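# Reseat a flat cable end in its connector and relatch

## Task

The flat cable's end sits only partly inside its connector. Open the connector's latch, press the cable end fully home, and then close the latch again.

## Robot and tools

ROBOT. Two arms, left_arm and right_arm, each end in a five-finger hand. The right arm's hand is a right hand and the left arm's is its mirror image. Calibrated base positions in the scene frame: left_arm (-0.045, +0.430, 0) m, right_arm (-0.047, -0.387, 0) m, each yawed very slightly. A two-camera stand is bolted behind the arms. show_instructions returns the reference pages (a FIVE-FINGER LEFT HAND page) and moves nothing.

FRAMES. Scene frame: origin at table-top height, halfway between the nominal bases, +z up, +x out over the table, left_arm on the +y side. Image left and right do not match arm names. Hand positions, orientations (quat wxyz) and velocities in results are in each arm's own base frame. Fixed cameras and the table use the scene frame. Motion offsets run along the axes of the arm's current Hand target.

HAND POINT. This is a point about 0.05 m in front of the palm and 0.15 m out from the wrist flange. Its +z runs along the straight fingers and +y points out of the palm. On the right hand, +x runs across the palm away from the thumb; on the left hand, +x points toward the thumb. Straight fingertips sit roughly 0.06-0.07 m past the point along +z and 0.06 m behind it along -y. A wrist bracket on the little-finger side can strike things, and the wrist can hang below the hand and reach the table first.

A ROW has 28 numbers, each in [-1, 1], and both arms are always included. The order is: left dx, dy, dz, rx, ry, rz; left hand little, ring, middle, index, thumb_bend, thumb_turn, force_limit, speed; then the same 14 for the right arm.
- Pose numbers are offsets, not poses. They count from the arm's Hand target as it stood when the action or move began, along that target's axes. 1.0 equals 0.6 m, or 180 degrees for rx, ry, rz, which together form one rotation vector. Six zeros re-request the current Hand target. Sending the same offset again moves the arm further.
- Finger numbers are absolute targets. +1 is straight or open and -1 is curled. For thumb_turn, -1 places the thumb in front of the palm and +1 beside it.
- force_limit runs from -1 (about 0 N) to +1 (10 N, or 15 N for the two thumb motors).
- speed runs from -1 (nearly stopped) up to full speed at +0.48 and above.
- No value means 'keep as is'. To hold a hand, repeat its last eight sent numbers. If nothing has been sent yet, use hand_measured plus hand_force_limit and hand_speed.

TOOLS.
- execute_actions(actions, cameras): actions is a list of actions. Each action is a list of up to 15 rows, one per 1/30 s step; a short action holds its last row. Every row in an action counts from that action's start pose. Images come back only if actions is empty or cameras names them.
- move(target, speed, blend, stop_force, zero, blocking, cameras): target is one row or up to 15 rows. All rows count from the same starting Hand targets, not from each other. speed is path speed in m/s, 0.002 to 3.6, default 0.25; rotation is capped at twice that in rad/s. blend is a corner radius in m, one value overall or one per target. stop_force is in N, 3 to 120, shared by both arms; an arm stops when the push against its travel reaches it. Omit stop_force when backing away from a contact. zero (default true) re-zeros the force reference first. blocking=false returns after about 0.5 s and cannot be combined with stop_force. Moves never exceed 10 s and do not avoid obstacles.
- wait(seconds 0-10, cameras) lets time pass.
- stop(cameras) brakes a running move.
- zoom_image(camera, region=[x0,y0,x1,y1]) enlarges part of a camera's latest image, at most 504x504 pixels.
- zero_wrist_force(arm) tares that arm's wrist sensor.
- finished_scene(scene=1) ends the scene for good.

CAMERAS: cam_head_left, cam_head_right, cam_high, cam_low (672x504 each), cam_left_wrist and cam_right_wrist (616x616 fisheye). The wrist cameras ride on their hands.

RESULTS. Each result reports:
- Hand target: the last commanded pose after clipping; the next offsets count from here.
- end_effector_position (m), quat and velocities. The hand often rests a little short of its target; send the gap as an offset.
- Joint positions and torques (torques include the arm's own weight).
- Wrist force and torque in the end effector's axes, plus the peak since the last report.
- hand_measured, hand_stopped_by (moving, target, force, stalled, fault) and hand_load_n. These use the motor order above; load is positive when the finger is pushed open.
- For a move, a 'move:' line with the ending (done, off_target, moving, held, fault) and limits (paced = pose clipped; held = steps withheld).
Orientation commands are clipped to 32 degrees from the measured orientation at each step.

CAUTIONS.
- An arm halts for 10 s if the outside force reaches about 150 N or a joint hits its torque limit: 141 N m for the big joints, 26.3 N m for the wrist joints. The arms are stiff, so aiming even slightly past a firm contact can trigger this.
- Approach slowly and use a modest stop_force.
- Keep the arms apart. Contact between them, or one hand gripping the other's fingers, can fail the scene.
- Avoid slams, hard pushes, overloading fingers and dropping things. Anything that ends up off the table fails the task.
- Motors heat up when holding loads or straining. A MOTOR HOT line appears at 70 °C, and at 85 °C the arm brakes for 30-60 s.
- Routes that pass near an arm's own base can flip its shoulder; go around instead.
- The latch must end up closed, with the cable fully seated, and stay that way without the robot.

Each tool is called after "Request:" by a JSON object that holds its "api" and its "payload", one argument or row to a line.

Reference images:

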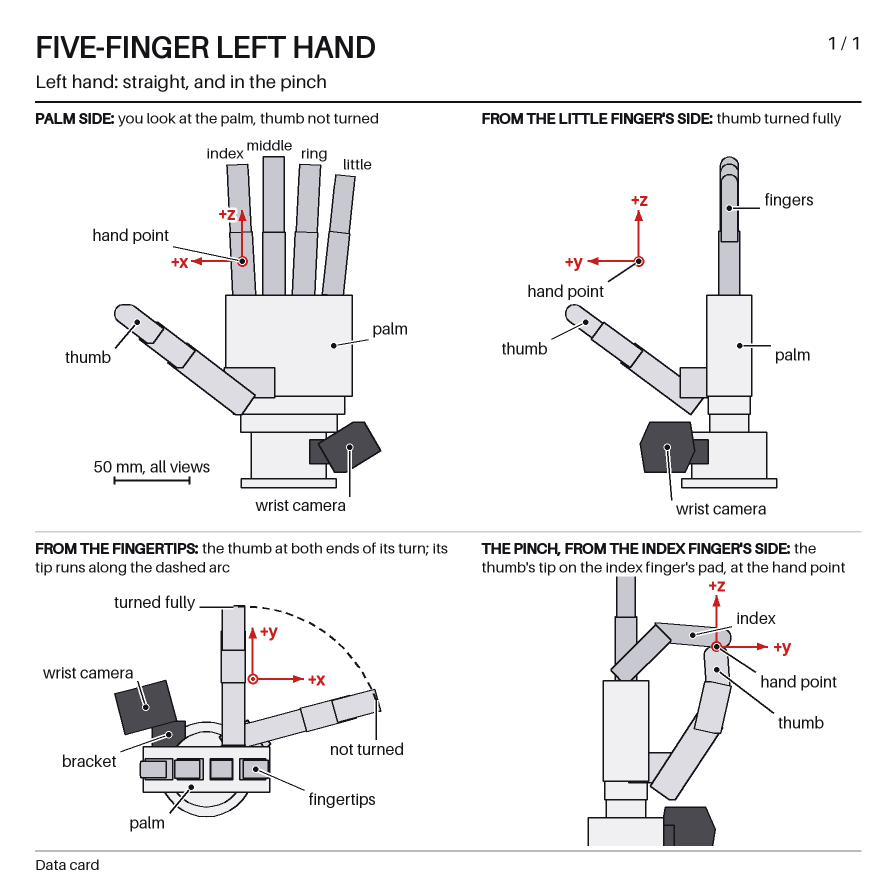

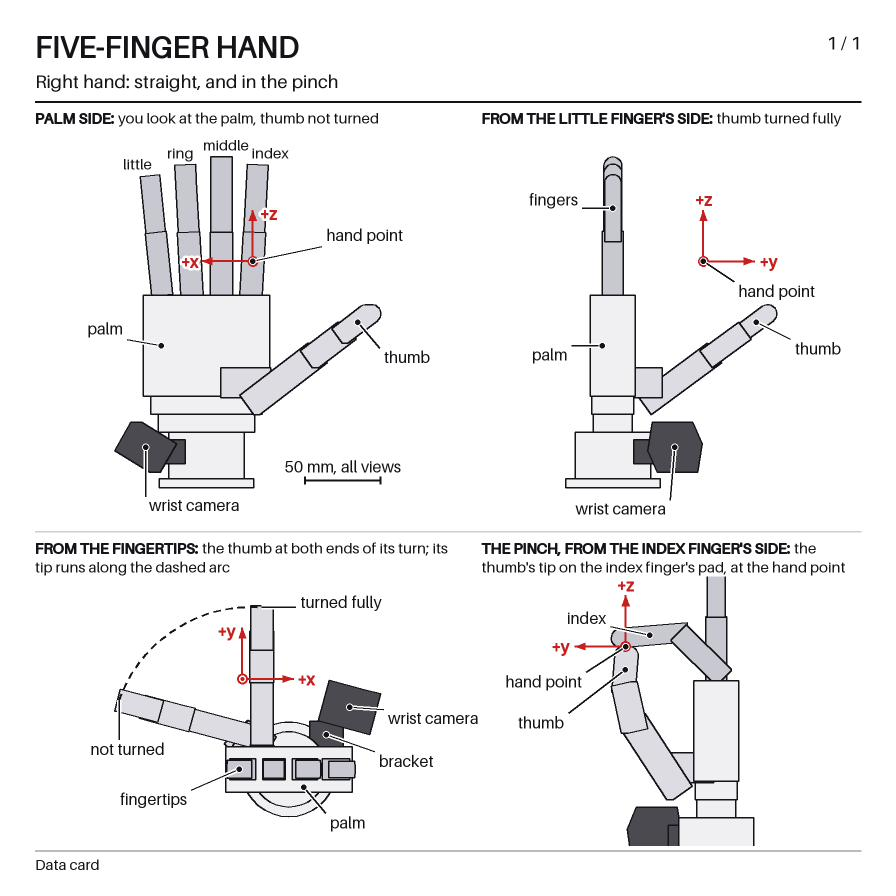

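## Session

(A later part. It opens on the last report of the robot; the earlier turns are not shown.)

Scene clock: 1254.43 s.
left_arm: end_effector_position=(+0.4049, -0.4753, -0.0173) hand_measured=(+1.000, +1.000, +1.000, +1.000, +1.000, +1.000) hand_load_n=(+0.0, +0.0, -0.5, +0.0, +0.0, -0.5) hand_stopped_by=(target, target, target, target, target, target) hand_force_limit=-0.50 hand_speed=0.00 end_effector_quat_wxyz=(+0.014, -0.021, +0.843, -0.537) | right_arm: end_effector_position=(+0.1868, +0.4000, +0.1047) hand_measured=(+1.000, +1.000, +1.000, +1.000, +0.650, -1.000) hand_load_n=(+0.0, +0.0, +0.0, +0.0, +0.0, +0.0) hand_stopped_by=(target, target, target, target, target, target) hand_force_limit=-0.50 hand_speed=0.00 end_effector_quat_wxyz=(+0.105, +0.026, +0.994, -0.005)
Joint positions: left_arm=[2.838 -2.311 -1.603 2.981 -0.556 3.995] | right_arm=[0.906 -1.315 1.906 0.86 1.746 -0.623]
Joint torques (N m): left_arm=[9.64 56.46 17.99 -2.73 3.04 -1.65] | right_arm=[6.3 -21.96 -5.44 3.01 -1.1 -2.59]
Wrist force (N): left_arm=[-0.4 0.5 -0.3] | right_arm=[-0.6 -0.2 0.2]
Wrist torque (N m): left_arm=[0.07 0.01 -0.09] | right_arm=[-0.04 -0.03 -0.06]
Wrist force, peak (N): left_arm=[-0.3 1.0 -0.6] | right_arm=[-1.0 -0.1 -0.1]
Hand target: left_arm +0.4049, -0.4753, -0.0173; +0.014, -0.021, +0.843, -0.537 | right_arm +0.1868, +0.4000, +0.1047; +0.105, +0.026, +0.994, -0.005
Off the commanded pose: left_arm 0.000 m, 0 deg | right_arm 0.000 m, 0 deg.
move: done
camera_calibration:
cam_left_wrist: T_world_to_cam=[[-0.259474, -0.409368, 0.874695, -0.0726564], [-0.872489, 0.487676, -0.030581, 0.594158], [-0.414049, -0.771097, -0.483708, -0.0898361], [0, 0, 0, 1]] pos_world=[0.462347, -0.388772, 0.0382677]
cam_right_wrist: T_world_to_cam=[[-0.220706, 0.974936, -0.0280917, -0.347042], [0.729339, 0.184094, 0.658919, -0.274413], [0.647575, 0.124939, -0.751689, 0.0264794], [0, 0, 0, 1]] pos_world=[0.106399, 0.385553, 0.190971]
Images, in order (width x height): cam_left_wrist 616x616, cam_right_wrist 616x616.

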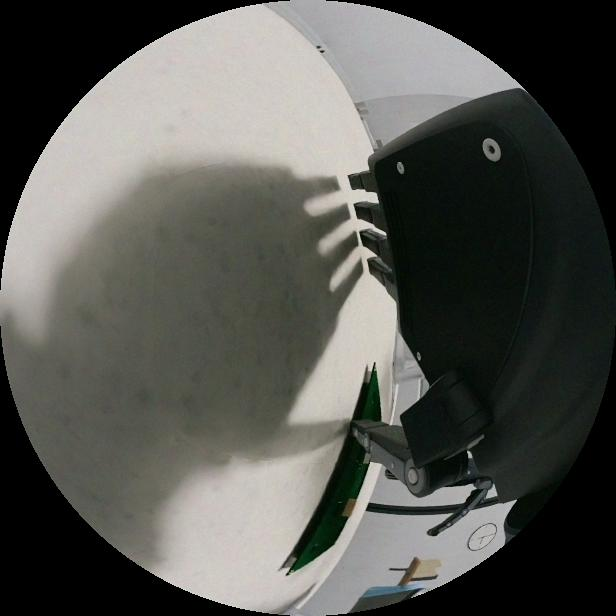

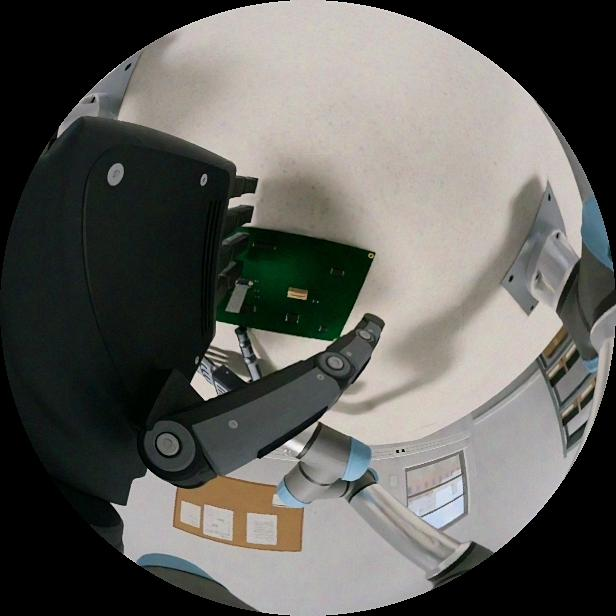

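Request:
{"api": "move", "payload": {
  "target": [0.0033, 0.003, 0.0014, 0, 0, 0, 1, 1, 1, 1, 1, 1, -0.5, 0, 0, 0, 0, 0, 0, 0, 1, 1, 1, 1, 0.65, -1, -0.5, 0],
  "speed": 0.01,
  "stop_force": 3,
  "cameras": ["cam_left_wrist", "cam_right_wrist"]
}}

Request:
{"api": "zoom_image", "payload": {
  "camera": "cam_right_wrist",
  "region": [215, 270, 315, 380]
}}

Scene clock: 1266.33 s.
left_arm: end_effector_position=(+0.4029, -0.4754, -0.0193) hand_measured=(+1.000, +1.000, +1.000, +1.000, +1.000, +1.000) hand_load_n=(+0.0, +0.0, +0.0, +0.0, -0.5, +0.5) hand_stopped_by=(target, target, target, target, target, target) hand_force_limit=-0.50 hand_speed=0.00 end_effector_quat_wxyz=(+0.014, -0.021, +0.843, -0.537) | right_arm: end_effector_position=(+0.1868, +0.4000, +0.1047) hand_measured=(+1.000, +1.000, +1.000, +1.000, +0.650, -1.000) hand_load_n=(+0.0, +0.0, +0.5, +0.0, -0.5, +0.0) hand_stopped_by=(target, target, target, target, target, target) hand_force_limit=-0.50 hand_speed=0.00 end_effector_quat_wxyz=(+0.105, +0.026, +0.994, -0.005)
Joint positions: left_arm=[2.837 -2.311 -1.609 2.989 -0.556 3.993] | right_arm=[0.906 -1.315 1.906 0.86 1.746 -0.623]
Joint torques (N m): left_arm=[-4.35 42.51 17.01 -2.63 -1.39 -0.41] | right_arm=[5.86 -21.64 -4.98 2.93 -0.98 -2.64]
Wrist force (N): left_arm=[-1.5 -1.2 -1.2] | right_arm=[-0.3 0.1 -0.1]
Wrist torque (N m): left_arm=[0.00 0.11 -0.11] | right_arm=[0.02 -0.07 -0.03]
Wrist force, peak (N): left_arm=[-1.1 -2.6 -2.0] | right_arm=[-0.7 -0.2 -0.6]
Hand target: left_arm +0.4029, -0.4754, -0.0193; +0.014, -0.021, +0.843, -0.537 | right_arm +0.1868, +0.4000, +0.1047; +0.105, +0.026, +0.994, -0.005
Off the commanded pose: left_arm 0.000 m, 0 deg | right_arm 0.000 m, 0 deg.
move: done
camera_calibration:
cam_left_wrist: T_world_to_cam=[[-0.259437, -0.409301, 0.874737, -0.0714593], [-0.87249, 0.487674, -0.0305811, 0.5924], [-0.41407, -0.771133, -0.483632, -0.0917167], [0, 0, 0, 1]] pos_world=[0.460347, -0.388872, 0.0362673]
cam_right_wrist: T_world_to_cam=[[-0.220706, 0.974936, -0.0280917, -0.347042], [0.729339, 0.184094, 0.658919, -0.274413], [0.647575, 0.124939, -0.751689, 0.0264794], [0, 0, 0, 1]] pos_world=[0.106399, 0.385553, 0.190971]
Images, in order (width x height): cam_left_wrist 616x616, cam_right_wrist 616x616.

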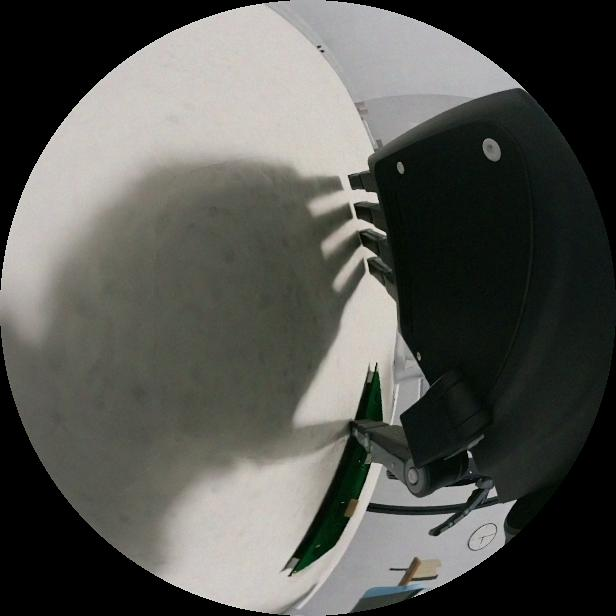

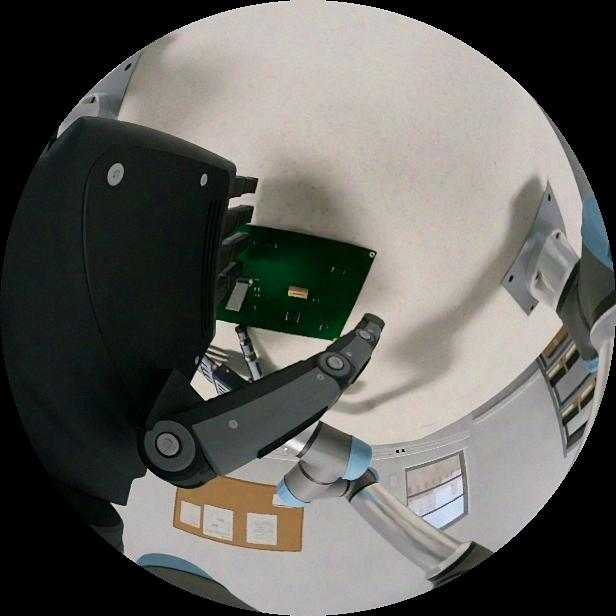

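Scaled by 4.582 from the camera's 616x616 image, which has a finer 880x880 frame.

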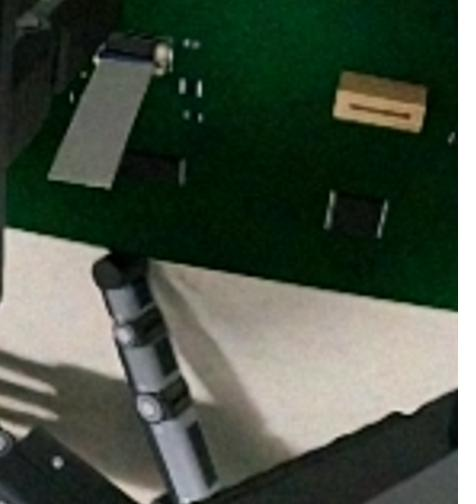

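Request:
{"api": "move", "payload": {
  "target": [
    [0, 0, 0, 0, 0, 0, 1, 1, 1, 1, 1, 1, -0.5, 0, 0, 0, 0, 0, 0, 0, -1, -1, -1, 1, 0.65, -1, -0.5, 0],
    [0, 0, 0, 0, 0, 0, 1, 1, 1, 1, 1, 1, -0.5, 0, -0.0262, 0.0002, 0.0562, 0, 0, 0, -1, -1, -1, 1, 0.65, -1, -0.5, 0]
  ],
  "speed": 0.04,
  "cameras": ["cam_left_wrist", "cam_right_wrist"]
}}

Request:
{"api": "move", "payload": {
  "target": [0, 0, 0, 0, 0, 0, 1, 1, 1, 1, 1, 1, -0.5, 0, 0.0021, 0, 0.0098, 0, 0, 0, -1, -1, -1, 1, 0.65, -1, -0.5, 0],
  "speed": 0.008,
  "stop_force": 3
}}

Scene clock: 1288.90 s.
left_arm: end_effector_position=(+0.4029, -0.4754, -0.0193) hand_measured=(+1.000, +1.000, +1.000, +1.000, +1.000, +1.000) hand_load_n=(+0.0, +0.0, +0.0, +0.0, -0.5, +0.0) hand_stopped_by=(target, target, target, target, target, target) hand_force_limit=-0.50 hand_speed=0.00 end_effector_quat_wxyz=(+0.014, -0.021, +0.843, -0.537) | right_arm: end_effector_position=(+0.2092, +0.3987, +0.0749) hand_measured=(-1.000, -1.000, -1.000, +1.000, +0.650, -1.000) hand_load_n=(+0.0, +0.0, +0.0, +0.0, +0.0, +0.0) hand_stopped_by=(target, target, target, target, target, target) hand_force_limit=-0.50 hand_speed=0.00 end_effector_quat_wxyz=(+0.105, +0.026, +0.994, -0.005)
Joint positions: left_arm=[2.837 -2.311 -1.609 2.989 -0.556 3.993] | right_arm=[0.853 -1.26 1.922 0.781 1.739 -0.677]
Joint torques (N m): left_arm=[7.47 36.6 20.57 -2.64 1.23 3.47] | right_arm=[9.82 -40.96 -15.23 3.71 0.11 2.97]
Wrist force (N): left_arm=[-1.2 -2.0 -1.6] | right_arm=[-0.4 -0.4 0.0]
Wrist torque (N m): left_arm=[0.00 0.09 -0.09] | right_arm=[-0.05 -0.05 0.04]
Wrist force, peak (N): left_arm=[-1.1 -2.7 -1.8] | right_arm=[-0.8 -0.6 -0.1]
Hand target: left_arm +0.4029, -0.4754, -0.0193; +0.014, -0.021, +0.843, -0.537 | right_arm +0.2092, +0.3988, +0.0750; +0.105, +0.026, +0.994, -0.005
Off the commanded pose: left_arm 0.000 m, 0 deg | right_arm 0.000 m, 0 deg.
move: done
camera_calibration:
cam_left_wrist: T_world_to_cam=[[-0.259474, -0.409368, 0.874695, -0.071441], [-0.872489, 0.487676, -0.030581, 0.592488], [-0.414049, -0.771097, -0.483708, -0.0916673], [0, 0, 0, 1]] pos_world=[0.460447, -0.388872, 0.0362677]
cam_right_wrist: T_world_to_cam=[[-0.220799, 0.974907, -0.0283674, -0.341698], [0.729489, 0.184382, 0.658672, -0.270985], [0.647374, 0.12474, -0.751895, -0.0101412], [0, 0, 0, 1]] pos_world=[0.128799, 0.384353, 0.161172]
Images, in order (width x height): cam_left_wrist 616x616, cam_right_wrist 616x616.

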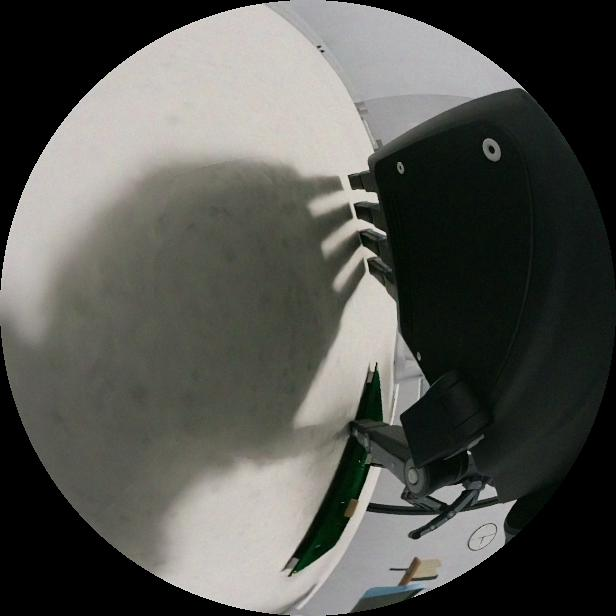

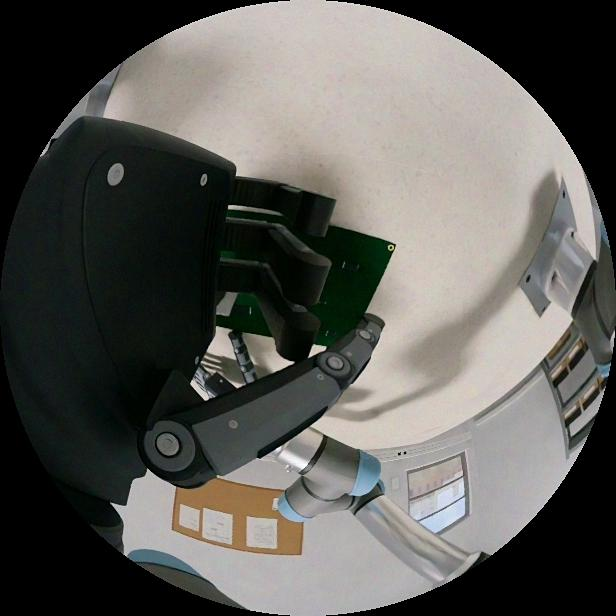

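Scene clock: 1290.33 s.
left_arm: end_effector_position=(+0.4029, -0.4754, -0.0193) hand_measured=(+1.000, +1.000, +1.000, +1.000, +1.000, +1.000) hand_load_n=(+0.0, +0.0, +0.0, +0.0, +0.0, +0.5) hand_stopped_by=(target, target, target, target, target, target) hand_force_limit=-0.50 hand_speed=0.00 end_effector_quat_wxyz=(+0.014, -0.021, +0.843, -0.537) | right_arm: end_effector_position=(+0.2093, +0.3988, +0.0721) hand_measured=(-1.000, -1.000, -1.000, +1.000, +0.650, -1.000) hand_load_n=(+0.0, +0.0, +0.0, -0.5, +0.0, +0.0) hand_stopped_by=(target, target, target, target, target, target) hand_force_limit=-0.50 hand_speed=0.00 end_effector_quat_wxyz=(+0.105, +0.026, +0.994, -0.005)
Joint positions: left_arm=[2.837 -2.311 -1.609 2.989 -0.556 3.993] | right_arm=[0.853 -1.256 1.925 0.773 1.739 -0.677]
Joint torques (N m): left_arm=[7.2 36.55 20.87 -2.72 1.86 3.45] | right_arm=[7.15 -40.14 -22.67 3.7 0.7 2.79]
Wrist force (N): left_arm=[-1.5 -1.3 -1.1] | right_arm=[-1.5 -0.1 -2.6]
Wrist torque (N m): left_arm=[-0.03 0.11 -0.10] | right_arm=[0.14 -0.08 -0.07]
Wrist force, peak (N): left_arm=[-1.2 -2.6 -1.7] | right_arm=[-1.6 -0.3 -6.7]
Hand target: left_arm +0.4029, -0.4754, -0.0193; +0.014, -0.021, +0.843, -0.537 | right_arm +0.2093, +0.3988, +0.0721; +0.105, +0.026, +0.994, -0.005 (not the last commanded pose)
Off the commanded pose: left_arm 0.000 m, 0 deg | right_arm 0.003 m, 0 deg.
move: contact (right_arm)

Request:
{"api": "move", "payload": {
  "target": [0, 0, 0, 0, 0, 0, 1, 1, 1, 1, 1, 1, -0.5, 0, -0.0121, 0.0005, -0.0051, 0, 0.0333, 0, -1, -1, -1, 1, 0.65, -1, -0.5, 0],
  "speed": 0.03
}}

Request:
{"api": "move", "payload": {
  "target": [0, 0, 0, 0, 0, 0, 1, 1, 1, 1, 1, 1, -0.5, 0, 0.0014, 0, 0.0132, 0, 0, 0, -1, -1, -1, 1, 0.65, -1, -0.5, 0],
  "speed": 0.008,
  "stop_force": 3
}}

Scene clock: 1301.50 s.
left_arm: end_effector_position=(+0.4029, -0.4754, -0.0193) hand_measured=(+1.000, +1.000, +1.000, +1.000, +1.000, +1.000) hand_load_n=(-0.5, +0.0, -0.5, +0.0, -0.5, +0.5) hand_stopped_by=(target, target, target, target, target, target) hand_force_limit=-0.50 hand_speed=0.00 end_effector_quat_wxyz=(+0.014, -0.021, +0.843, -0.537) | right_arm: end_effector_position=(+0.2158, +0.3988, +0.0766) hand_measured=(-1.000, -1.000, -1.000, +1.000, +0.650, -1.000) hand_load_n=(+0.0, +0.0, +0.0, +0.0, +0.0, +0.0) hand_stopped_by=(target, target, target, target, target, target) hand_force_limit=-0.50 hand_speed=0.00 end_effector_quat_wxyz=(+0.053, +0.026, +0.998, -0.003) end_effector_velocity=(+0.000, +0.000, -0.001) end_effector_angular_velocity=(-0.001, -0.003, +0.002)
Joint positions: left_arm=[2.837 -2.311 -1.609 2.989 -0.556 3.993] | right_arm=[0.783 -1.241 1.884 0.859 1.653 -0.738]
Joint velocities: left_arm=[within noise] | right_arm=[0.003 0.001 0.002 -0.005 0.003 0]
Joint torques (N m): left_arm=[7.1 36.69 19.59 -2.62 2.37 3.51] | right_arm=[8.48 -27.11 -7.11 0.69 1.83 2.53]
Wrist force (N): left_arm=[-0.9 -1.9 -1.5] | right_arm=[-0.2 -0.4 -0.3]
Wrist torque (N m): left_arm=[-0.02 0.07 -0.07] | right_arm=[-0.01 -0.07 0.08]
Wrist force, peak (N): left_arm=[-1.3 -2.7 -1.8] | right_arm=[-1.8 -0.2 -4.3]
Hand target: left_arm +0.4029, -0.4754, -0.0193; +0.014, -0.021, +0.843, -0.537 | right_arm +0.2157, +0.3988, +0.0766; +0.053, +0.026, +0.998, -0.003
Off the commanded pose: left_arm 0.000 m, 0 deg | right_arm 0.000 m, 0 deg.
move: done

Scene clock: 1303.00 s.
left_arm: end_effector_position=(+0.4029, -0.4754, -0.0193) hand_measured=(+1.000, +1.000, +1.000, +1.000, +1.000, +1.000) hand_load_n=(+0.0, +0.0, +0.0, +0.0, +0.0, +0.0) hand_stopped_by=(target, target, target, target, target, target) hand_force_limit=-0.50 hand_speed=0.00 end_effector_quat_wxyz=(+0.014, -0.021, +0.843, -0.537) | right_arm: end_effector_position=(+0.2157, +0.3988, +0.0729) hand_measured=(-1.000, -1.000, -1.000, +1.000, +0.650, -1.000) hand_load_n=(+0.0, +0.0, +0.0, -0.5, +0.0, +0.0) hand_stopped_by=(target, target, target, target, target, target) hand_force_limit=-0.50 hand_speed=0.00 end_effector_quat_wxyz=(+0.053, +0.026, +0.998, -0.003)
Joint positions: left_arm=[2.837 -2.311 -1.609 2.989 -0.556 3.993] | right_arm=[0.783 -1.235 1.889 0.849 1.653 -0.738]
Joint torques (N m): left_arm=[6.73 36.47 19.13 -2.68 2.4 3.5] | right_arm=[9.65 -41.27 -22.16 3.65 0.4 2.85]
Wrist force (N): left_arm=[-1.2 -1.8 -1.4] | right_arm=[-0.7 -0.3 -3.9]
Wrist torque (N m): left_arm=[0.02 0.12 -0.10] | right_arm=[0.16 -0.10 0.03]
Wrist force, peak (N): left_arm=[-0.9 -2.3 -1.7] | right_arm=[-0.7 -0.3 -7.2]
Hand target: left_arm +0.4029, -0.4754, -0.0193; +0.014, -0.021, +0.843, -0.537 | right_arm +0.2157, +0.3988, +0.0729; +0.053, +0.026, +0.998, -0.003 (not the last commanded pose)
Off the commanded pose: left_arm 0.000 m, 0 deg | right_arm 0.004 m, 0 deg.
move: contact (right_arm)

Request:
{"api": "move", "payload": {
  "target": [0, 0, 0, 0, 0, 0, 1, 1, 1, 1, 1, 1, -0.5, 0, -0.0001, 0, -0.0012, 0, 0, 0, -1, -1, -1, 1, 0.65, -1, -0.5, 0],
  "speed": 0.01
}}

Request:
{"api": "move", "payload": {
  "target": [0, 0, 0, 0, 0, 0, 1, 1, 1, 1, 1, 1, -0.5, 0, -0.0166, 0.0009, 0.0017, 0, 0, 0, -1, -1, -1, 1, 0.65, -1, -0.5, 0],
  "speed": 0.006,
  "stop_force": 3,
  "cameras": ["cam_left_wrist", "cam_right_wrist"]
}}

Request:
{"api": "zoom_image", "payload": {
  "camera": "cam_left_wrist",
  "region": [290, 360, 430, 480]
}}

Scene clock: 1315.53 s.
left_arm: end_effector_position=(+0.4029, -0.4754, -0.0193) hand_measured=(+1.000, +1.000, +1.000, +1.000, +1.000, +1.000) hand_load_n=(+0.0, +0.0, +0.0, +0.0, -0.5, +0.5) hand_stopped_by=(target, target, target, target, target, target) hand_force_limit=-0.50 hand_speed=0.00 end_effector_quat_wxyz=(+0.014, -0.021, +0.843, -0.537) | right_arm: end_effector_position=(+0.2157, +0.3988, +0.0736) hand_measured=(-1.000, -1.000, -1.000, +1.000, +0.650, -1.000) hand_load_n=(+0.0, +0.0, +0.5, +0.0, +0.0, +0.0) hand_stopped_by=(target, target, target, target, target, target) hand_force_limit=-0.50 hand_speed=0.00 end_effector_quat_wxyz=(+0.053, +0.026, +0.998, -0.003)
Joint positions: left_arm=[2.837 -2.311 -1.609 2.989 -0.556 3.993] | right_arm=[0.783 -1.237 1.888 0.851 1.653 -0.738]
Joint torques (N m): left_arm=[7.3 36.36 19.7 -2.54 2.09 3.58] | right_arm=[9.71 -41.19 -21.42 3.22 -0.25 3.08]
Wrist force (N): left_arm=[-1.1 -1.6 -1.4] | right_arm=[-0.2 -0.3 -0.1]
Wrist torque (N m): left_arm=[0.01 0.09 -0.09] | right_arm=[-0.03 -0.07 0.05]
Wrist force, peak (N): left_arm=[-1.0 -2.6 -1.6] | right_arm=[-0.9 -0.1 -4.4]
Hand target: left_arm +0.4029, -0.4754, -0.0193; +0.014, -0.021, +0.843, -0.537 | right_arm +0.2157, +0.3988, +0.0736; +0.053, +0.026, +0.998, -0.003
Off the commanded pose: left_arm 0.000 m, 0 deg | right_arm 0.000 m, 0 deg.
move: done

Scene clock: 1317.40 s.
left_arm: end_effector_position=(+0.4029, -0.4754, -0.0193) hand_measured=(+1.000, +1.000, +1.000, +1.000, +1.000, +1.000) hand_load_n=(+0.0, +0.0, +0.0, +0.0, -1.5, +0.0) hand_stopped_by=(target, target, target, target, target, target) hand_force_limit=-0.50 hand_speed=0.00 end_effector_quat_wxyz=(+0.014, -0.021, +0.843, -0.537) | right_arm: end_effector_position=(+0.2205, +0.3988, +0.0736) hand_measured=(-1.000, -1.000, -1.000, +1.000, +0.650, -1.000) hand_load_n=(+0.0, +0.0, +0.0, +0.0, +0.0, +0.0) hand_stopped_by=(target, target, target, target, target, target) hand_force_limit=-0.50 hand_speed=0.00 end_effector_quat_wxyz=(+0.053, +0.026, +0.998, -0.003)
Joint positions: left_arm=[2.837 -2.311 -1.609 2.989 -0.556 3.993] | right_arm=[0.774 -1.232 1.882 0.852 1.652 -0.748]
Joint torques (N m): left_arm=[7.09 36.34 19.91 -2.61 2.29 2.89] | right_arm=[9.82 -42.71 -5.79 -0.15 1.6 3.02]
Wrist force (N): left_arm=[-3.6 -1.1 -2.0] | right_arm=[2.4 -0.3 0.4]
Wrist torque (N m): left_arm=[0.01 0.22 -0.15] | right_arm=[-0.01 0.13 0.21]
Wrist force, peak (N): left_arm=[-3.8 -2.7 -2.4] | right_arm=[3.5 -0.6 -1.9]
Hand target: left_arm +0.4029, -0.4754, -0.0193; +0.014, -0.021, +0.843, -0.537 | right_arm +0.2205, +0.3988, +0.0736; +0.053, +0.026, +0.998, -0.003 (not the last commanded pose)
Off the commanded pose: left_arm 0.000 m, 0 deg | right_arm 0.005 m, 0 deg.
move: contact (right_arm)
camera_calibration:
cam_left_wrist: T_world_to_cam=[[-0.259474, -0.409368, 0.874695, -0.071441], [-0.872489, 0.487676, -0.030581, 0.592488], [-0.414049, -0.771097, -0.483708, -0.0916673], [0, 0, 0, 1]] pos_world=[0.460447, -0.388872, 0.0362677]
cam_right_wrist: T_world_to_cam=[[-0.22174, 0.975106, 0.000416711, -0.341208], [0.794164, 0.180346, 0.580327, -0.285256], [0.565805, 0.129013, -0.814384, 0.00245073], [0, 0, 0, 1]] pos_world=[0.149494, 0.383842, 0.16768]
Images, in order (width x height): cam_left_wrist 616x616, cam_right_wrist 616x616.

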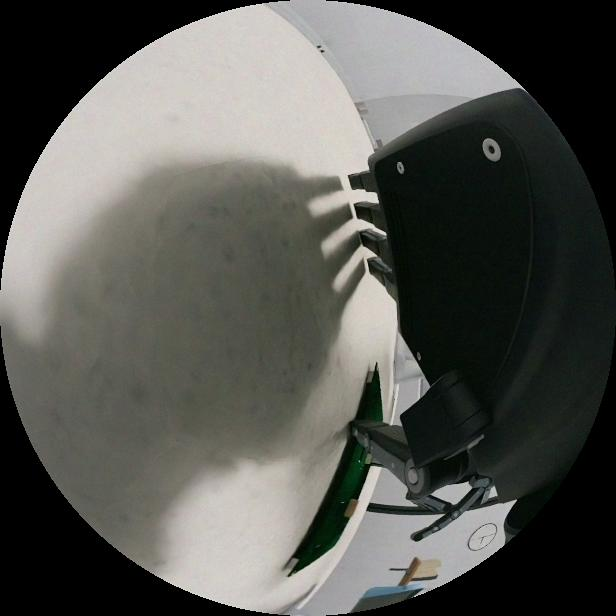

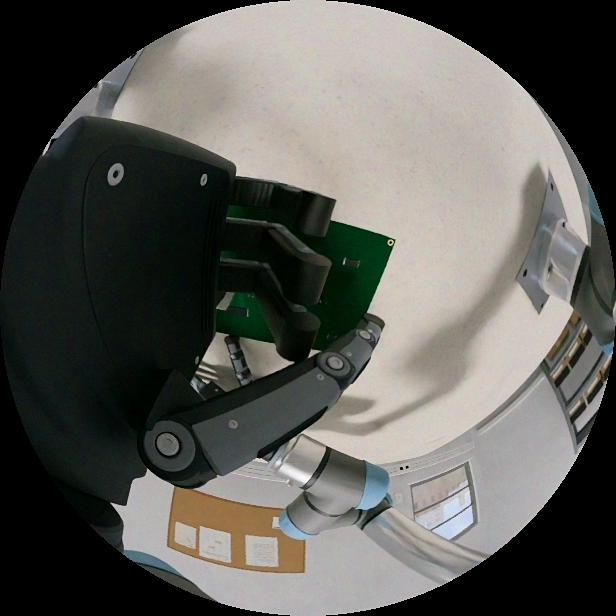

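Scaled by 3.600 from the camera's 616x616 image, which has a finer 880x880 frame.

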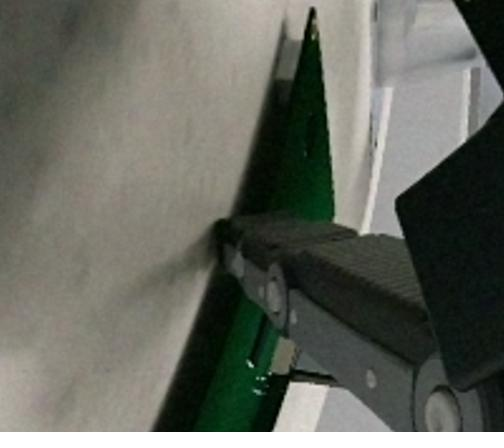

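Request:
{"api": "move", "payload": {
  "target": [0, 0, 0, 0, 0, 0, 1, 1, 1, 1, 1, 1, -0.5, 0, -0.0004, 0, -0.0042, 0, 0, 0, -1, -1, -1, 1, 0.65, -1, -0.5, 0],
  "speed": 0.005,
  "stop_force": 8,
  "cameras": []
}}

Scene clock: 1323.10 s.
left_arm: end_effector_position=(+0.4029, -0.4754, -0.0193) hand_measured=(+1.000, +1.000, +1.000, +1.000, +1.000, +1.000) hand_load_n=(+0.0, +0.0, +0.0, +0.0, -1.0, +0.0) hand_stopped_by=(target, target, target, target, target, target) hand_force_limit=-0.50 hand_speed=0.00 end_effector_quat_wxyz=(+0.014, -0.021, +0.843, -0.537) | right_arm: end_effector_position=(+0.2205, +0.3988, +0.0762) hand_measured=(-1.000, -1.000, -1.000, +1.000, +0.650, -1.000) hand_load_n=(+0.0, +0.0, +0.0, +0.0, +0.0, +0.0) hand_stopped_by=(target, target, target, target, target, target) hand_force_limit=-0.50 hand_speed=0.00 end_effector_quat_wxyz=(+0.053, +0.026, +0.998, -0.003)
Joint positions: left_arm=[2.837 -2.311 -1.609 2.989 -0.556 3.993] | right_arm=[0.774 -1.236 1.879 0.858 1.652 -0.748]
Joint torques (N m): left_arm=[7.24 36.8 19.41 -2.68 2.16 1.48] | right_arm=[8.71 -26.35 -13.39 0.34 1.61 2.89]
Wrist force (N): left_arm=[-2.4 -2.1 -1.9] | right_arm=[2.0 -0.6 -0.2]
Wrist torque (N m): left_arm=[0.01 0.16 -0.12] | right_arm=[-0.11 0.09 0.13]
Wrist force, peak (N): left_arm=[-3.5 -2.9 -2.4] | right_arm=[3.2 -0.4 -1.1]
Hand target: left_arm +0.4029, -0.4754, -0.0193; +0.014, -0.021, +0.843, -0.537 | right_arm +0.2205, +0.3988, +0.0761; +0.053, +0.026, +0.998, -0.003
Off the commanded pose: left_arm 0.000 m, 0 deg | right_arm 0.000 m, 0 deg.
move: done
No camera images: "cameras" was empty.

Request:
{"api": "move", "payload": {
  "target": [0, 0, 0, 0, 0, 0, 1, 1, 1, 1, 1, 1, -0.5, 0, -0.0009, 0, -0.0033, 0, 0, 0, -1, -1, -1, 1, 0.65, -1, -0.5, 0],
  "speed": 0.005,
  "stop_force": 8,
  "cameras": []
}}

Scene clock: 1331.43 s.
left_arm: end_effector_position=(+0.4029, -0.4754, -0.0193) hand_measured=(+1.000, +1.000, +1.000, +1.000, +1.000, +1.000) hand_load_n=(-0.5, +0.0, +0.0, +0.0, -1.0, +0.0) hand_stopped_by=(target, target, target, target, target, target) hand_force_limit=-0.50 hand_speed=0.00 end_effector_quat_wxyz=(+0.014, -0.021, +0.843, -0.537) | right_arm: end_effector_position=(+0.2208, +0.3988, +0.0782) hand_measured=(-1.000, -1.000, -1.000, +1.000, +0.650, -1.000) hand_load_n=(+0.0, +0.0, +0.0, +0.0, +0.0, +0.0) hand_stopped_by=(target, target, target, target, target, target) hand_force_limit=-0.50 hand_speed=0.00 end_effector_quat_wxyz=(+0.053, +0.026, +0.998, -0.003)
Joint positions: left_arm=[2.837 -2.311 -1.609 2.989 -0.556 3.993] | right_arm=[0.773 -1.239 1.876 0.864 1.652 -0.748]
Joint torques (N m): left_arm=[7.28 37.09 18.95 -2.63 2.19 -0.3] | right_arm=[-12.18 -32.49 -14.75 0.22 -0.5 -2.09]
Wrist force (N): left_arm=[-2.7 -2.3 -2.0] | right_arm=[2.9 -0.1 -0.2]
Wrist torque (N m): left_arm=[-0.01 0.18 -0.11] | right_arm=[-0.01 0.02 0.26]
Wrist force, peak (N): left_arm=[-2.8 -2.5 -2.0] | right_arm=[2.9 -0.1 -0.2]
Hand target: left_arm +0.4029, -0.4754, -0.0193; +0.014, -0.021, +0.843, -0.537 | right_arm +0.2208, +0.3988, +0.0782; +0.053, +0.026, +0.998, -0.003
Off the commanded pose: left_arm 0.000 m, 0 deg | right_arm 0.000 m, 0 deg.
move: done
No camera images: "cameras" was empty.

Request:
{"api": "move", "payload": {
  "target": [0, 0, 0, 0, 0, 0, 1, 1, 1, 1, 1, 1, -0.5, 0, -0.0027, 0.0001, -0.0021, 0, 0, 0, -1, -1, -1, 1, 0.65, -1, -0.5, 0],
  "speed": 0.005,
  "stop_force": 6,
  "cameras": ["cam_left_wrist"]
}}

Request:
{"api": "zoom_image", "payload": {
  "camera": "cam_left_wrist",
  "region": [320, 410, 400, 480]
}}

Scene clock: 1340.07 s.
left_arm: end_effector_position=(+0.4029, -0.4754, -0.0193) hand_measured=(+1.000, +1.000, +1.000, +1.000, +1.000, +1.000) hand_load_n=(+0.0, +0.0, +0.0, +0.0, -4.0, -0.5) hand_stopped_by=(target, target, target, target, target, target) hand_force_limit=-0.50 hand_speed=0.00 end_effector_quat_wxyz=(+0.014, -0.021, +0.843, -0.537) | right_arm: end_effector_position=(+0.2223, +0.3988, +0.0796) hand_measured=(-1.000, -1.000, -1.000, +1.000, +0.650, -1.000) hand_load_n=(+0.0, +0.0, +0.0, -0.5, +0.0, +0.0) hand_stopped_by=(target, target, target, target, target, target) hand_force_limit=-0.50 hand_speed=0.00 end_effector_quat_wxyz=(+0.053, +0.026, +0.998, -0.003)
Joint positions: left_arm=[2.837 -2.311 -1.609 2.989 -0.556 3.993] | right_arm=[0.77 -1.24 1.873 0.868 1.652 -0.751]
Joint torques (N m): left_arm=[5.92 36.24 19.42 -2.55 2.07 -2] | right_arm=[-3.52 -43.8 -13.98 -1.01 1.91 0.29]
Wrist force (N): left_arm=[-7.4 -3.1 -2.9] | right_arm=[8.3 0.0 -1.7]
Wrist torque (N m): left_arm=[-0.06 0.42 -0.23] | right_arm=[0.06 0.45 0.58]
Wrist force, peak (N): left_arm=[-7.4 -3.1 -2.8] | right_arm=[8.7 0.0 -1.8]
Hand target: left_arm +0.4029, -0.4754, -0.0193; +0.014, -0.021, +0.843, -0.537 | right_arm +0.2223, +0.3988, +0.0796; +0.053, +0.026, +0.998, -0.003
Off the commanded pose: left_arm 0.000 m, 0 deg | right_arm 0.000 m, 0 deg.
move: done
camera_calibration:
cam_left_wrist: T_world_to_cam=[[-0.259474, -0.409368, 0.874695, -0.071441], [-0.872489, 0.487676, -0.030581, 0.592488], [-0.414049, -0.771097, -0.483708, -0.0916673], [0, 0, 0, 1]] pos_world=[0.460447, -0.388872, 0.0362677]
Images, in order (width x height): cam_left_wrist 616x616.

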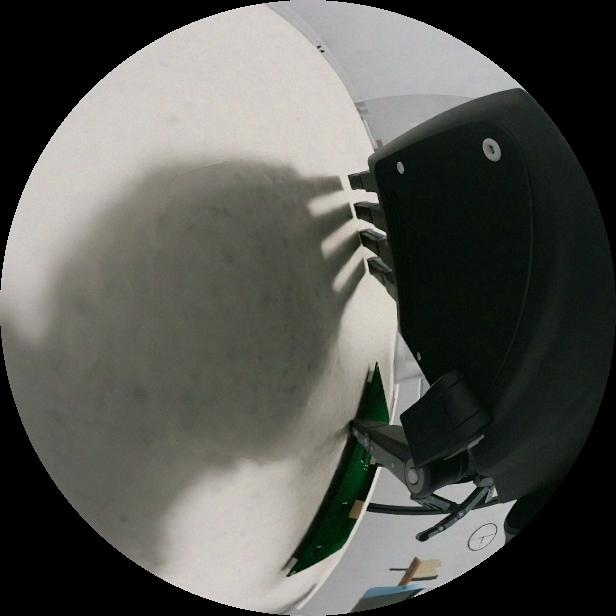

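Scaled by 6.300 from the camera's 616x616 image, which has a finer 880x880 frame.

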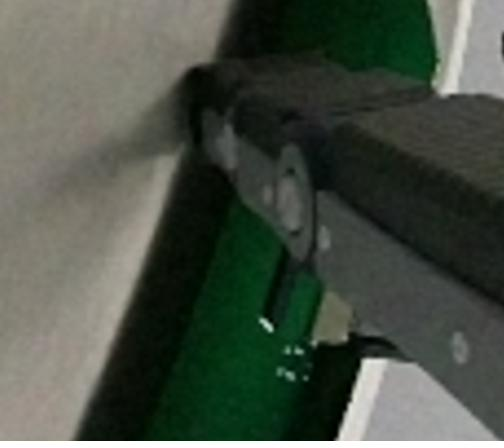

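Request:
{"api": "move", "payload": {
  "target": [
    [0, 0, 0, 0, 0, 0, 1, 1, 1, 1, 1, 1, -0.5, 0, 0.025, -0.0013, -0.0026, 0, 0, 0, -1, -1, -1, 1, 0.65, -1, -0.5, 0],
    [0, 0, 0, 0, 0, 0, 1, 1, 1, 1, 1, 1, -0.5, 0, 0.0282, -0.0016, -0.0458, 0, 0, 0, -1, -1, -1, 1, 0.65, -1, -0.5, 0],
    [0, 0, 0, 0, 0, 0, 1, 1, 1, 1, 1, 1, -0.5, 0, 0.0282, -0.0016, -0.0458, 0, 0, 0, 1, 1, 1, 1, 0.65, -1, -0.5, 0]
  ],
  "speed": 0.04,
  "cameras": ["cam_right_wrist", "cam_left_wrist"]
}}

Request:
{"api": "zoom_image", "payload": {
  "camera": "cam_right_wrist",
  "region": [215, 240, 295, 340]
}}

Scene clock: 1351.37 s.
left_arm: end_effector_position=(+0.4029, -0.4754, -0.0193) hand_measured=(+1.000, +1.000, +1.000, +1.000, +1.000, +1.000) hand_load_n=(+0.0, +0.0, +0.0, +0.0, -0.5, +0.5) hand_stopped_by=(target, target, target, target, target, target) hand_force_limit=-0.50 hand_speed=0.00 end_effector_quat_wxyz=(+0.014, -0.021, +0.843, -0.537) | right_arm: end_effector_position=(+0.2025, +0.3990, +0.1051) hand_measured=(+1.000, +1.000, +1.000, +1.000, +0.650, -1.000) hand_load_n=(+0.0, +0.0, +0.0, +0.0, +0.0, +0.0) hand_stopped_by=(target, target, target, target, target, target) hand_force_limit=-0.50 hand_speed=0.00 end_effector_quat_wxyz=(+0.053, +0.026, +0.998, -0.003)
Joint positions: left_arm=[2.837 -2.311 -1.609 2.989 -0.556 3.993] | right_arm=[0.81 -1.292 1.868 0.928 1.655 -0.711]
Joint torques (N m): left_arm=[6.85 36.62 20.07 -2.33 2.15 -0.64] | right_arm=[-7.81 -16.09 -5.76 3.79 0.57 -2.14]
Wrist force (N): left_arm=[-0.7 -2.8 -1.1] | right_arm=[-0.3 0.2 -0.3]
Wrist torque (N m): left_arm=[-0.04 0.04 -0.11] | right_arm=[0.05 -0.05 -0.13]
Wrist force, peak (N): left_arm=[-7.6 -2.9 -2.9] | right_arm=[8.8 -0.1 -1.8]
Hand target: left_arm +0.4029, -0.4754, -0.0193; +0.014, -0.021, +0.843, -0.537 | right_arm +0.2025, +0.3990, +0.1051; +0.053, +0.026, +0.998, -0.003
Off the commanded pose: left_arm 0.000 m, 0 deg | right_arm 0.000 m, 0 deg.
move: done
camera_calibration:
cam_left_wrist: T_world_to_cam=[[-0.259437, -0.409301, 0.874737, -0.0714334], [-0.87249, 0.487674, -0.0305811, 0.592488], [-0.41407, -0.771133, -0.483632, -0.0916753], [0, 0, 0, 1]] pos_world=[0.460447, -0.388872, 0.0362673]
cam_right_wrist: T_world_to_cam=[[-0.22174, 0.975106, 0.000416711, -0.345407], [0.794164, 0.180346, 0.580327, -0.289335], [0.565805, 0.129013, -0.814384, 0.0383439], [0, 0, 0, 1]] pos_world=[0.131494, 0.384042, 0.19928]
Images, in order (width x height): cam_left_wrist 616x616, cam_right_wrist 616x616.

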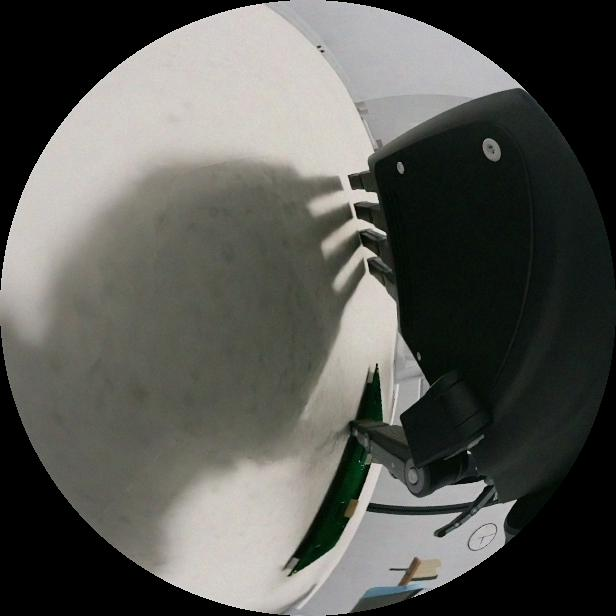

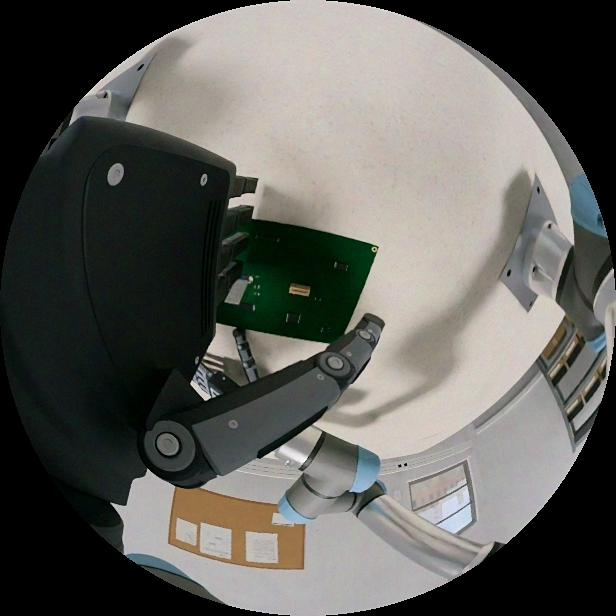

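Scaled by 5.040 from the camera's 616x616 image, which has a finer 880x880 frame.

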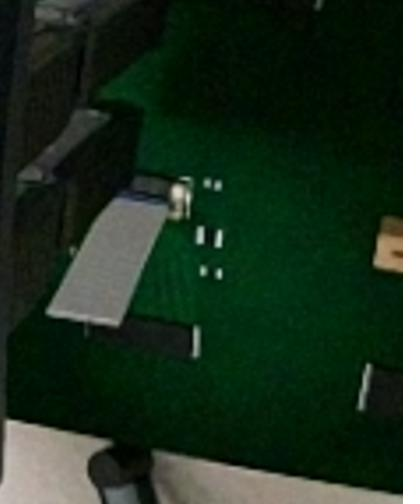

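Request:
{"api": "zoom_image", "payload": {
  "camera": "cam_right_wrist",
  "region": [228, 266, 260, 306]
}}

Scaled by 12.600 from the camera's 616x616 image, which has a finer 880x880 frame.

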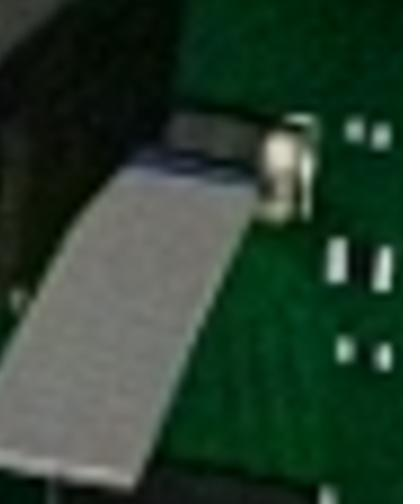

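Request:
{"api": "move", "payload": {
  "target": [
    [0, 0, 0, 0, 0, 0, 1, 1, 1, 1, 1, 1, -0.5, 0, -0.0088, -0.0003, -0.0828, 0, 0, 0, 1, 1, 1, 1, 0.65, -1, -0.5, 0],
    [0, 0, 0, 0, 0, 0, 1, 1, 1, 1, 1, 1, -0.5, 0, -0.0088, -0.0003, -0.0828, 0, 0, 0, 1, 1, 1, 1, 1, 1, -0.5, 0],
    [0, 0, 0, 0, 0, 0, 1, 1, 1, 1, 1, 1, -0.5, 0, -0.0618, -0.0428, -0.068, 0.338, -0.3401, -0.4121, 1, 1, 1, 1, 1, 1, -0.5, 0]
  ],
  "speed": [0.1, 0.1, 0.3],
  "cameras": ["cam_right_wrist"]
}}

Scene clock: 1399.80 s.
left_arm: end_effector_position=(+0.4029, -0.4754, -0.0193) hand_measured=(+1.000, +1.000, +1.000, +1.000, +1.000, +1.000) hand_load_n=(+0.0, +0.0, +0.0, +0.0, -0.5, +0.5) hand_stopped_by=(target, target, target, target, target, target) hand_force_limit=-0.50 hand_speed=0.00 end_effector_quat_wxyz=(+0.014, -0.021, +0.843, -0.537) | right_arm: end_effector_position=(+0.2337, +0.3718, +0.1498) hand_measured=(+1.000, +1.000, +1.000, +1.000, +1.000, +1.000) hand_load_n=(+0.0, +0.0, +0.0, +0.0, +0.0, -0.5) hand_stopped_by=(target, target, target, target, target, target) hand_force_limit=-0.50 hand_speed=0.00 end_effector_quat_wxyz=(-0.465, +0.508, -0.534, +0.490) end_effector_velocity=(+0.000, +0.001, +0.000) end_effector_angular_velocity=(+0.003, -0.001, +0.002)
Joint positions: left_arm=[2.837 -2.311 -1.609 2.989 -0.556 3.993] | right_arm=[1.217 -1.433 2.145 -0.428 2.826 -2.872]
Joint velocities: left_arm=[within noise] | right_arm=[0.001 0 0 -0.006 -0.001 -0.002]
Joint torques (N m): left_arm=[6.35 36.27 19.73 -2.3 2.21 3.45] | right_arm=[7.83 -16.5 -9.97 -1.08 0.14 -2.57]
Wrist force (N): left_arm=[-0.8 -1.7 -0.9] | right_arm=[0.2 -0.7 -0.3]
Wrist torque (N m): left_arm=[-0.01 0.02 -0.11] | right_arm=[0.13 -0.19 -0.23]
Wrist force, peak (N): left_arm=[-0.6 -2.9 -1.2] | right_arm=[-0.5 -0.1 -1.4]
Hand target: left_arm +0.4029, -0.4754, -0.0193; +0.014, -0.021, +0.843, -0.537 | right_arm +0.2337, +0.3718, +0.1497; -0.465, +0.508, -0.534, +0.490
Off the commanded pose: left_arm 0.000 m, 0 deg | right_arm 0.000 m, 0 deg.
move: done
camera_calibration:
cam_right_wrist: T_world_to_cam=[[-0.130331, -0.265531, -0.955252, 0.271085], [-0.468772, 0.865481, -0.17662, -0.181345], [0.873651, 0.424777, -0.237273, -0.207803], [0, 0, 0, 1]] pos_world=[0.131868, 0.317202, 0.17762]
Images, in order (width x height): cam_right_wrist 616x616.

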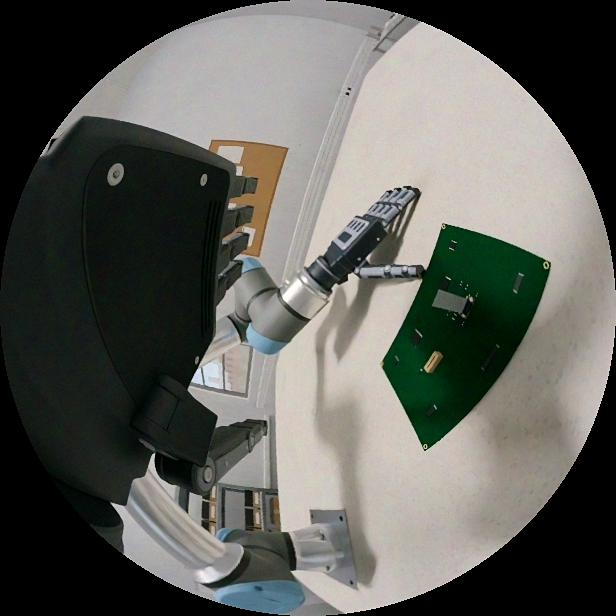

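Request:
{"api": "move", "payload": {
  "target": [0, 0, 0, 0, 0, 0, 1, 1, 1, 1, 1, 1, -0.5, 0, -0.0017, 0.1997, 0.0508, 0, 0, 0, 1, 1, 1, 1, 1, 1, -0.5, 0],
  "speed": 0.1,
  "cameras": ["cam_right_wrist"]
}}

Request:
{"api": "zoom_image", "payload": {
  "camera": "cam_right_wrist",
  "region": [335, 240, 395, 310]
}}

Scene clock: 1406.07 s.
left_arm: end_effector_position=(+0.4029, -0.4754, -0.0193) hand_measured=(+1.000, +1.000, +1.000, +1.000, +1.000, +1.000) hand_load_n=(+0.0, +0.0, -0.5, +0.0, -0.5, +0.5) hand_stopped_by=(target, target, target, target, target, target) hand_force_limit=-0.50 hand_speed=0.00 end_effector_quat_wxyz=(+0.014, -0.021, +0.843, -0.537) | right_arm: end_effector_position=(+0.2536, +0.3715, +0.0277) hand_measured=(+1.000, +1.000, +1.000, +1.000, +1.000, +1.000) hand_load_n=(+0.0, +0.0, +0.0, +0.0, +0.0, -0.5) hand_stopped_by=(target, target, target, target, target, target) hand_force_limit=-0.50 hand_speed=0.00 end_effector_quat_wxyz=(-0.465, +0.509, -0.534, +0.490)
Joint positions: left_arm=[2.837 -2.311 -1.609 2.989 -0.556 3.993] | right_arm=[1.16 -1.165 2.25 -0.842 2.771 -2.917]
Joint torques (N m): left_arm=[6.8 37.25 18.79 -2.42 2.08 3.45] | right_arm=[10.96 -21.62 -16.5 -1.15 1.81 2.87]
Wrist force (N): left_arm=[-0.8 -1.7 -0.7] | right_arm=[0.3 -0.6 -0.7]
Wrist torque (N m): left_arm=[-0.03 0.01 -0.10] | right_arm=[0.17 -0.20 0.03]
Wrist force, peak (N): left_arm=[-0.8 -3.0 -1.1] | right_arm=[0.1 -1.8 -0.9]
Hand target: left_arm +0.4029, -0.4754, -0.0193; +0.014, -0.021, +0.843, -0.537 | right_arm +0.2536, +0.3717, +0.0277; -0.465, +0.508, -0.534, +0.490
Off the commanded pose: left_arm 0.000 m, 0 deg | right_arm 0.000 m, 0 deg.
move: done
camera_calibration:
cam_right_wrist: T_world_to_cam=[[-0.130533, -0.26622, -0.955033, 0.157213], [-0.468877, 0.865321, -0.177127, -0.193181], [0.873565, 0.424673, -0.237777, -0.254046], [0, 0, 0, 1]] pos_world=[0.151869, 0.316904, 0.05552]
Images, in order (width x height): cam_right_wrist 616x616.

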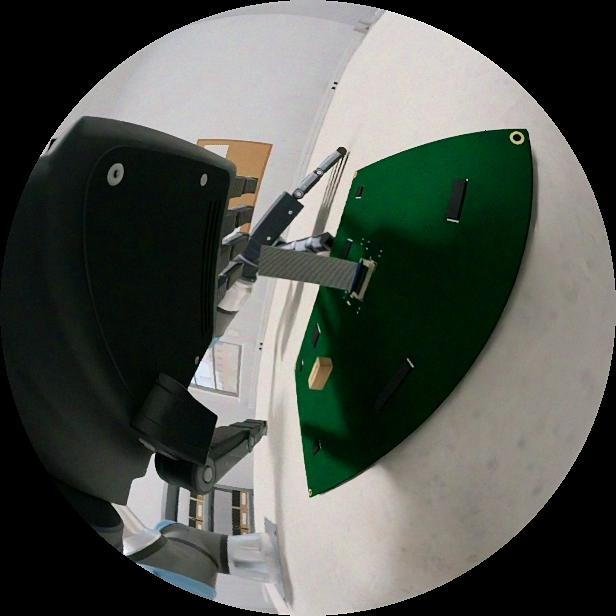

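Scaled by 7.200 from the camera's 616x616 image, which has a finer 880x880 frame.

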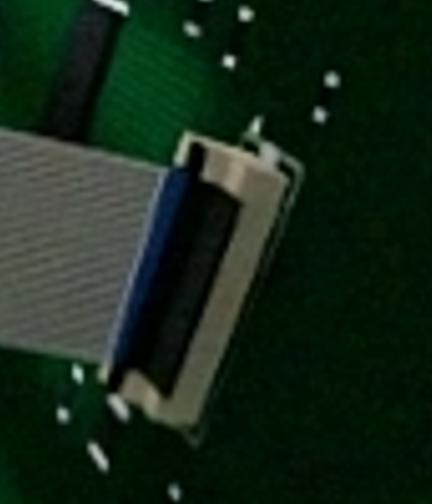

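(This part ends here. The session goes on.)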